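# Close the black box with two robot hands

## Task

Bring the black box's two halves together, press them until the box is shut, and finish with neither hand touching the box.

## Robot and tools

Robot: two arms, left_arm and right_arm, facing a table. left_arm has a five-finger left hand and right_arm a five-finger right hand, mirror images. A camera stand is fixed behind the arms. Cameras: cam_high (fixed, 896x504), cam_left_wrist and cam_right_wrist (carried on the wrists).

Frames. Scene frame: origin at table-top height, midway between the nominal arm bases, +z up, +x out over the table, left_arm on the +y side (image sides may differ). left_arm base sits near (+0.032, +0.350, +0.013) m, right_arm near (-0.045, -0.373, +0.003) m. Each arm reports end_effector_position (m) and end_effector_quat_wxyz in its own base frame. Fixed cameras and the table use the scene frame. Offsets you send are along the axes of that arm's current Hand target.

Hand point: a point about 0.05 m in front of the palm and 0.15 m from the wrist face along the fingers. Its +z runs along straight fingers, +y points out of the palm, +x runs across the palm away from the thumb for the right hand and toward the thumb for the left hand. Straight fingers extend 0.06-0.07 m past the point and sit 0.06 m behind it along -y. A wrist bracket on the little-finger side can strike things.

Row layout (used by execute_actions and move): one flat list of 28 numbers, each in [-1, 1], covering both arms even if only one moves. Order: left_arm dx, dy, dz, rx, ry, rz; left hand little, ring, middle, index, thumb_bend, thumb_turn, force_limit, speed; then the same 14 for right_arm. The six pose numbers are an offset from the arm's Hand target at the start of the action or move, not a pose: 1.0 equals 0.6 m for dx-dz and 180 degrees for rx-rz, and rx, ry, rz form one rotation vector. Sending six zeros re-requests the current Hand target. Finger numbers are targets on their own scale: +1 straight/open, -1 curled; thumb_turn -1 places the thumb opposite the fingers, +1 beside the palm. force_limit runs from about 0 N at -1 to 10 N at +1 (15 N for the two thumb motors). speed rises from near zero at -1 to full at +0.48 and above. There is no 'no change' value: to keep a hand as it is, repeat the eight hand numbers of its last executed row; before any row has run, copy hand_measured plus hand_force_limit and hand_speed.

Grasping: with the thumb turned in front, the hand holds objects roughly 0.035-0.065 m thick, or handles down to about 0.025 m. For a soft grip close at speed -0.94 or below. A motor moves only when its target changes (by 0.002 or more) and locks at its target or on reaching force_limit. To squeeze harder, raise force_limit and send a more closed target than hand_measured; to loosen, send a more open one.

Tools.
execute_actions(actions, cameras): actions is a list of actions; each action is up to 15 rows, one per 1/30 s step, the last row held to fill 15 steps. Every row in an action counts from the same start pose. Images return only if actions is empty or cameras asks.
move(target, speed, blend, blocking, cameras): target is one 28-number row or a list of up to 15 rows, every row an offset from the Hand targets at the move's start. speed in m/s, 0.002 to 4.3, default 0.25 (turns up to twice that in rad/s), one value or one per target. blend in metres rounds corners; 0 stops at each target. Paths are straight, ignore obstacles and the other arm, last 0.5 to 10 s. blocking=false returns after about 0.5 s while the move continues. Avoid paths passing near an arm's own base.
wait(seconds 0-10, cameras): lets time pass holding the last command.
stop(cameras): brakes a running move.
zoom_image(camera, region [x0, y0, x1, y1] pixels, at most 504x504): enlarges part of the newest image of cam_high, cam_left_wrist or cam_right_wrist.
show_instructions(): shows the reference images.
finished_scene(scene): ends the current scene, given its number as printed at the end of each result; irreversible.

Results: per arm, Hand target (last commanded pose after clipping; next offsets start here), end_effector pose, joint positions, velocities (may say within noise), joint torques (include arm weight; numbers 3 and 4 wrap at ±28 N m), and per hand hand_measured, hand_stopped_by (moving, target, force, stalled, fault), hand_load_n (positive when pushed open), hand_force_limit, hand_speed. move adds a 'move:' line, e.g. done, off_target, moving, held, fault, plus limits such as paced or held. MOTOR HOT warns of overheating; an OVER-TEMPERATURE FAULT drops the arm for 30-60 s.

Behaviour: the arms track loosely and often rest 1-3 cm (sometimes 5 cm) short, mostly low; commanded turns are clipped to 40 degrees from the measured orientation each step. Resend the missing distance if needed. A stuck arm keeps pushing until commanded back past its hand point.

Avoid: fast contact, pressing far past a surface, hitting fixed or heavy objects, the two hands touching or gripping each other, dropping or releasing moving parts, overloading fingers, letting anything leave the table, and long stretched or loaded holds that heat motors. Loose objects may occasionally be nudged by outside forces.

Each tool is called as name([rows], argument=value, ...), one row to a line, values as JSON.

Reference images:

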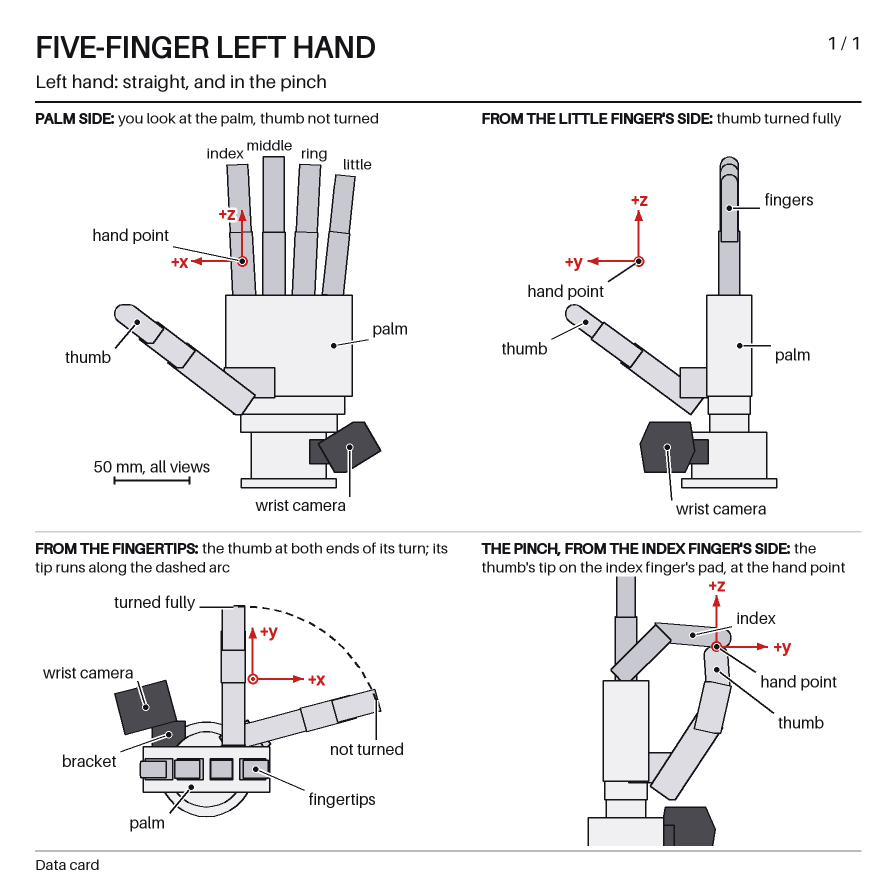

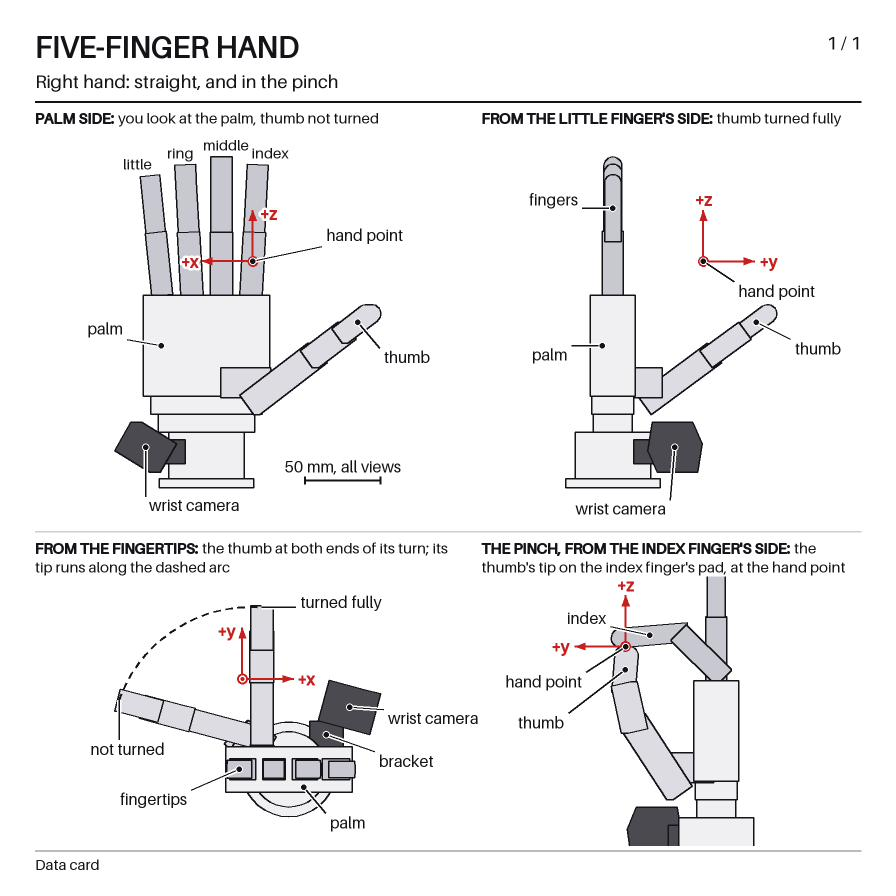

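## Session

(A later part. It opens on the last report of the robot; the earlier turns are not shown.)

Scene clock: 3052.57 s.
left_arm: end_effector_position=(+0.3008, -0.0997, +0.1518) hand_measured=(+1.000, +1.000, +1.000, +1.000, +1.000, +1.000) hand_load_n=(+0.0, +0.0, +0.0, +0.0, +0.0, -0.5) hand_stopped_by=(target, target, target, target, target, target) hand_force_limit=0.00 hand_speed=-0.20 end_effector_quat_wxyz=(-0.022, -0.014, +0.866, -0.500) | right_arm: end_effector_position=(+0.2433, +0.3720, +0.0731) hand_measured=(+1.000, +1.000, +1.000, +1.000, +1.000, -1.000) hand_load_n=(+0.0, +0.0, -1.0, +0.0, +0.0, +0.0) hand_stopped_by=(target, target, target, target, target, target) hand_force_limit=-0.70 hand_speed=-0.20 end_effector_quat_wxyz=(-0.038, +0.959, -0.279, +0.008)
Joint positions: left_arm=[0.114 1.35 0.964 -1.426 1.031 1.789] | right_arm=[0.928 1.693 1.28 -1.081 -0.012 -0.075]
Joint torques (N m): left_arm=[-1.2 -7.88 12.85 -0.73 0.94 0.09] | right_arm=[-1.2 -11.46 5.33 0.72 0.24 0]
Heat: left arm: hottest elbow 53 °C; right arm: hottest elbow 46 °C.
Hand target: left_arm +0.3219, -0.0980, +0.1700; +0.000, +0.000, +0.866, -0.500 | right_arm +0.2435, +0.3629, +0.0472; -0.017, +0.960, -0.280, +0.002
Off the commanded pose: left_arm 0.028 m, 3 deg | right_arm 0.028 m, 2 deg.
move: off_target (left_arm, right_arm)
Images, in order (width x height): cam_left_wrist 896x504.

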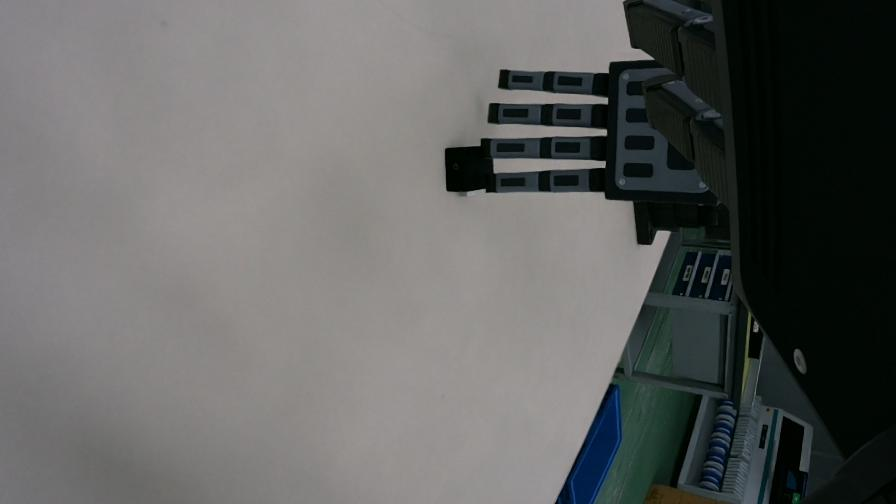

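move([
  [0,0,0,0,0,0,1,1,1,1,1,1,0,-0.2,0,0,-0.06,0,0,0,1,1,1,1,1,-1,-0.7,-0.2],
  [0,0,0,0,0,0,1,1,1,1,1,1,0,-0.2,0,0.0,-0.06,0.2667,0,0,1,1,1,1,1,-1,-0.7,-0.2],
], speed=0.12, cameras=["cam_left_wrist", "cam_right_wrist"])

zoom_image(camera="cam_left_wrist", region=[430, 120, 510, 210])

Scene clock: 3065.37 s.
left_arm: end_effector_position=(+0.3008, -0.0997, +0.1518) hand_measured=(+1.000, +1.000, +1.000, +1.000, +1.000, +1.000) hand_load_n=(+0.0, +0.0, +0.0, +0.0, +0.0, +0.0) hand_stopped_by=(target, target, target, target, target, target) hand_force_limit=0.00 hand_speed=-0.20 end_effector_quat_wxyz=(-0.022, -0.014, +0.866, -0.500) | right_arm: end_effector_position=(+0.2335, +0.3592, +0.0688) hand_measured=(+1.000, +1.000, +1.000, +1.000, +1.000, -1.000) hand_load_n=(+0.0, +0.0, +0.0, +0.0, +0.0, +0.0) hand_stopped_by=(target, target, target, target, target, target) hand_force_limit=-0.70 hand_speed=-0.20 end_effector_quat_wxyz=(-0.387, +0.880, -0.253, +0.107)
Joint positions: left_arm=[0.114 1.35 0.964 -1.426 1.031 1.789] | right_arm=[0.892 1.23 0.631 -0.151 -0.096 -0.079]
Joint torques (N m): left_arm=[-1.03 -7.59 12.94 -0.64 0.95 0.1] | right_arm=[-2.14 -9.29 7.77 1.76 -0.15 0.09]
Heat: left arm: hottest elbow 53 °C; right arm: hottest elbow 45 °C.
Hand target: left_arm +0.3219, -0.0980, +0.1700; +0.000, +0.000, +0.866, -0.500 | right_arm +0.2430, +0.3617, +0.0831; -0.406, +0.870, -0.254, +0.116
Off the commanded pose: left_arm 0.028 m, 3 deg | right_arm 0.017 m, 3 deg.
move: off_target (left_arm, right_arm)
Images, in order (width x height): cam_left_wrist 896x504, cam_right_wrist 896x504.

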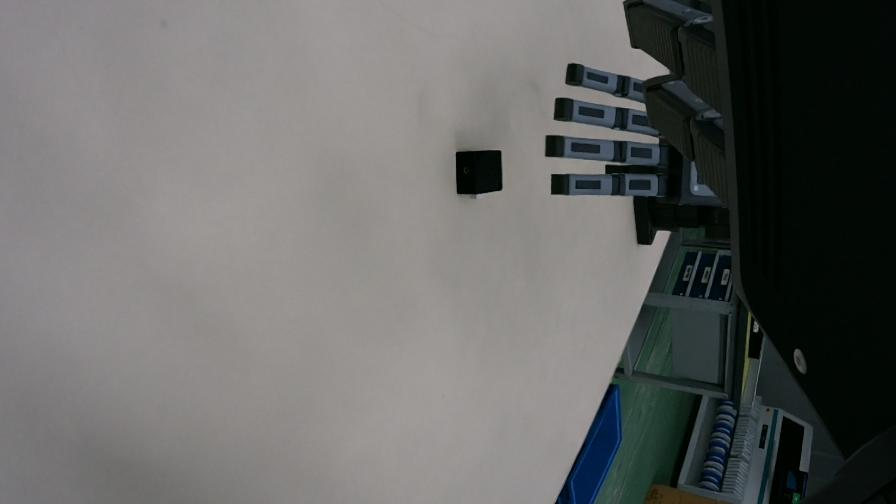

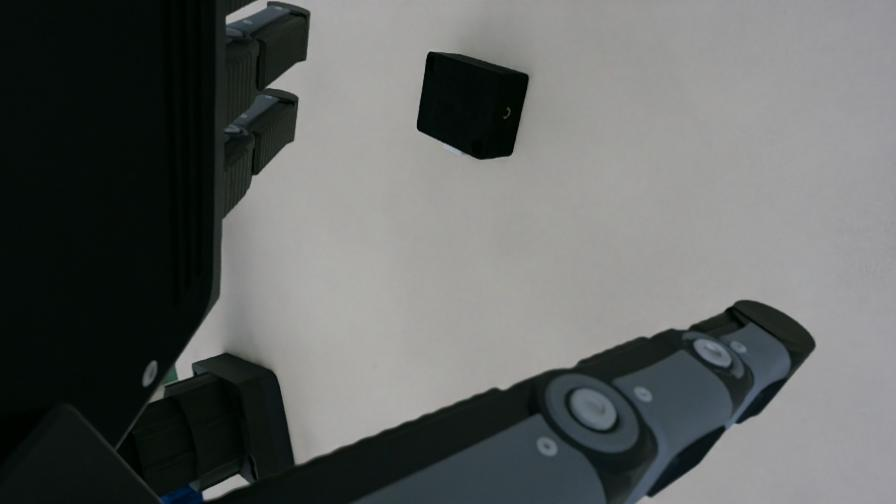

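Scaled by 5.600 from the camera's 896x504 image, which has a finer 1280x720 frame.

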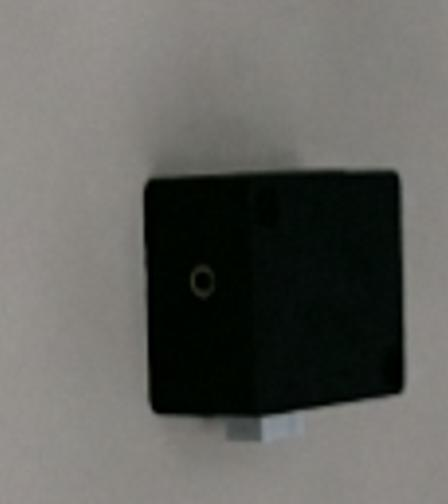

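zoom_image(camera="cam_right_wrist", region=[405, 40, 540, 170])

Scaled by 3.733 from the camera's 896x504 image, which has a finer 1280x720 frame.

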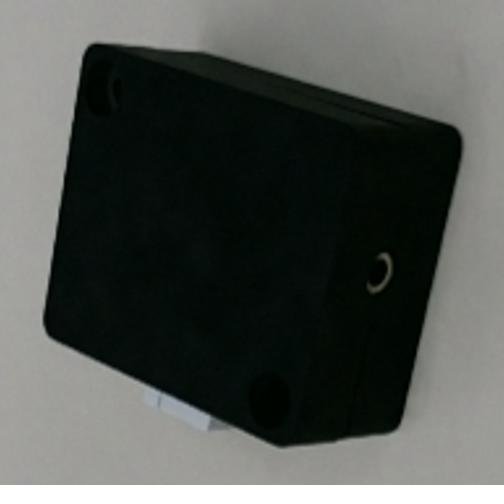

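finished_scene(scene=1)

The scene is finished: the task was done.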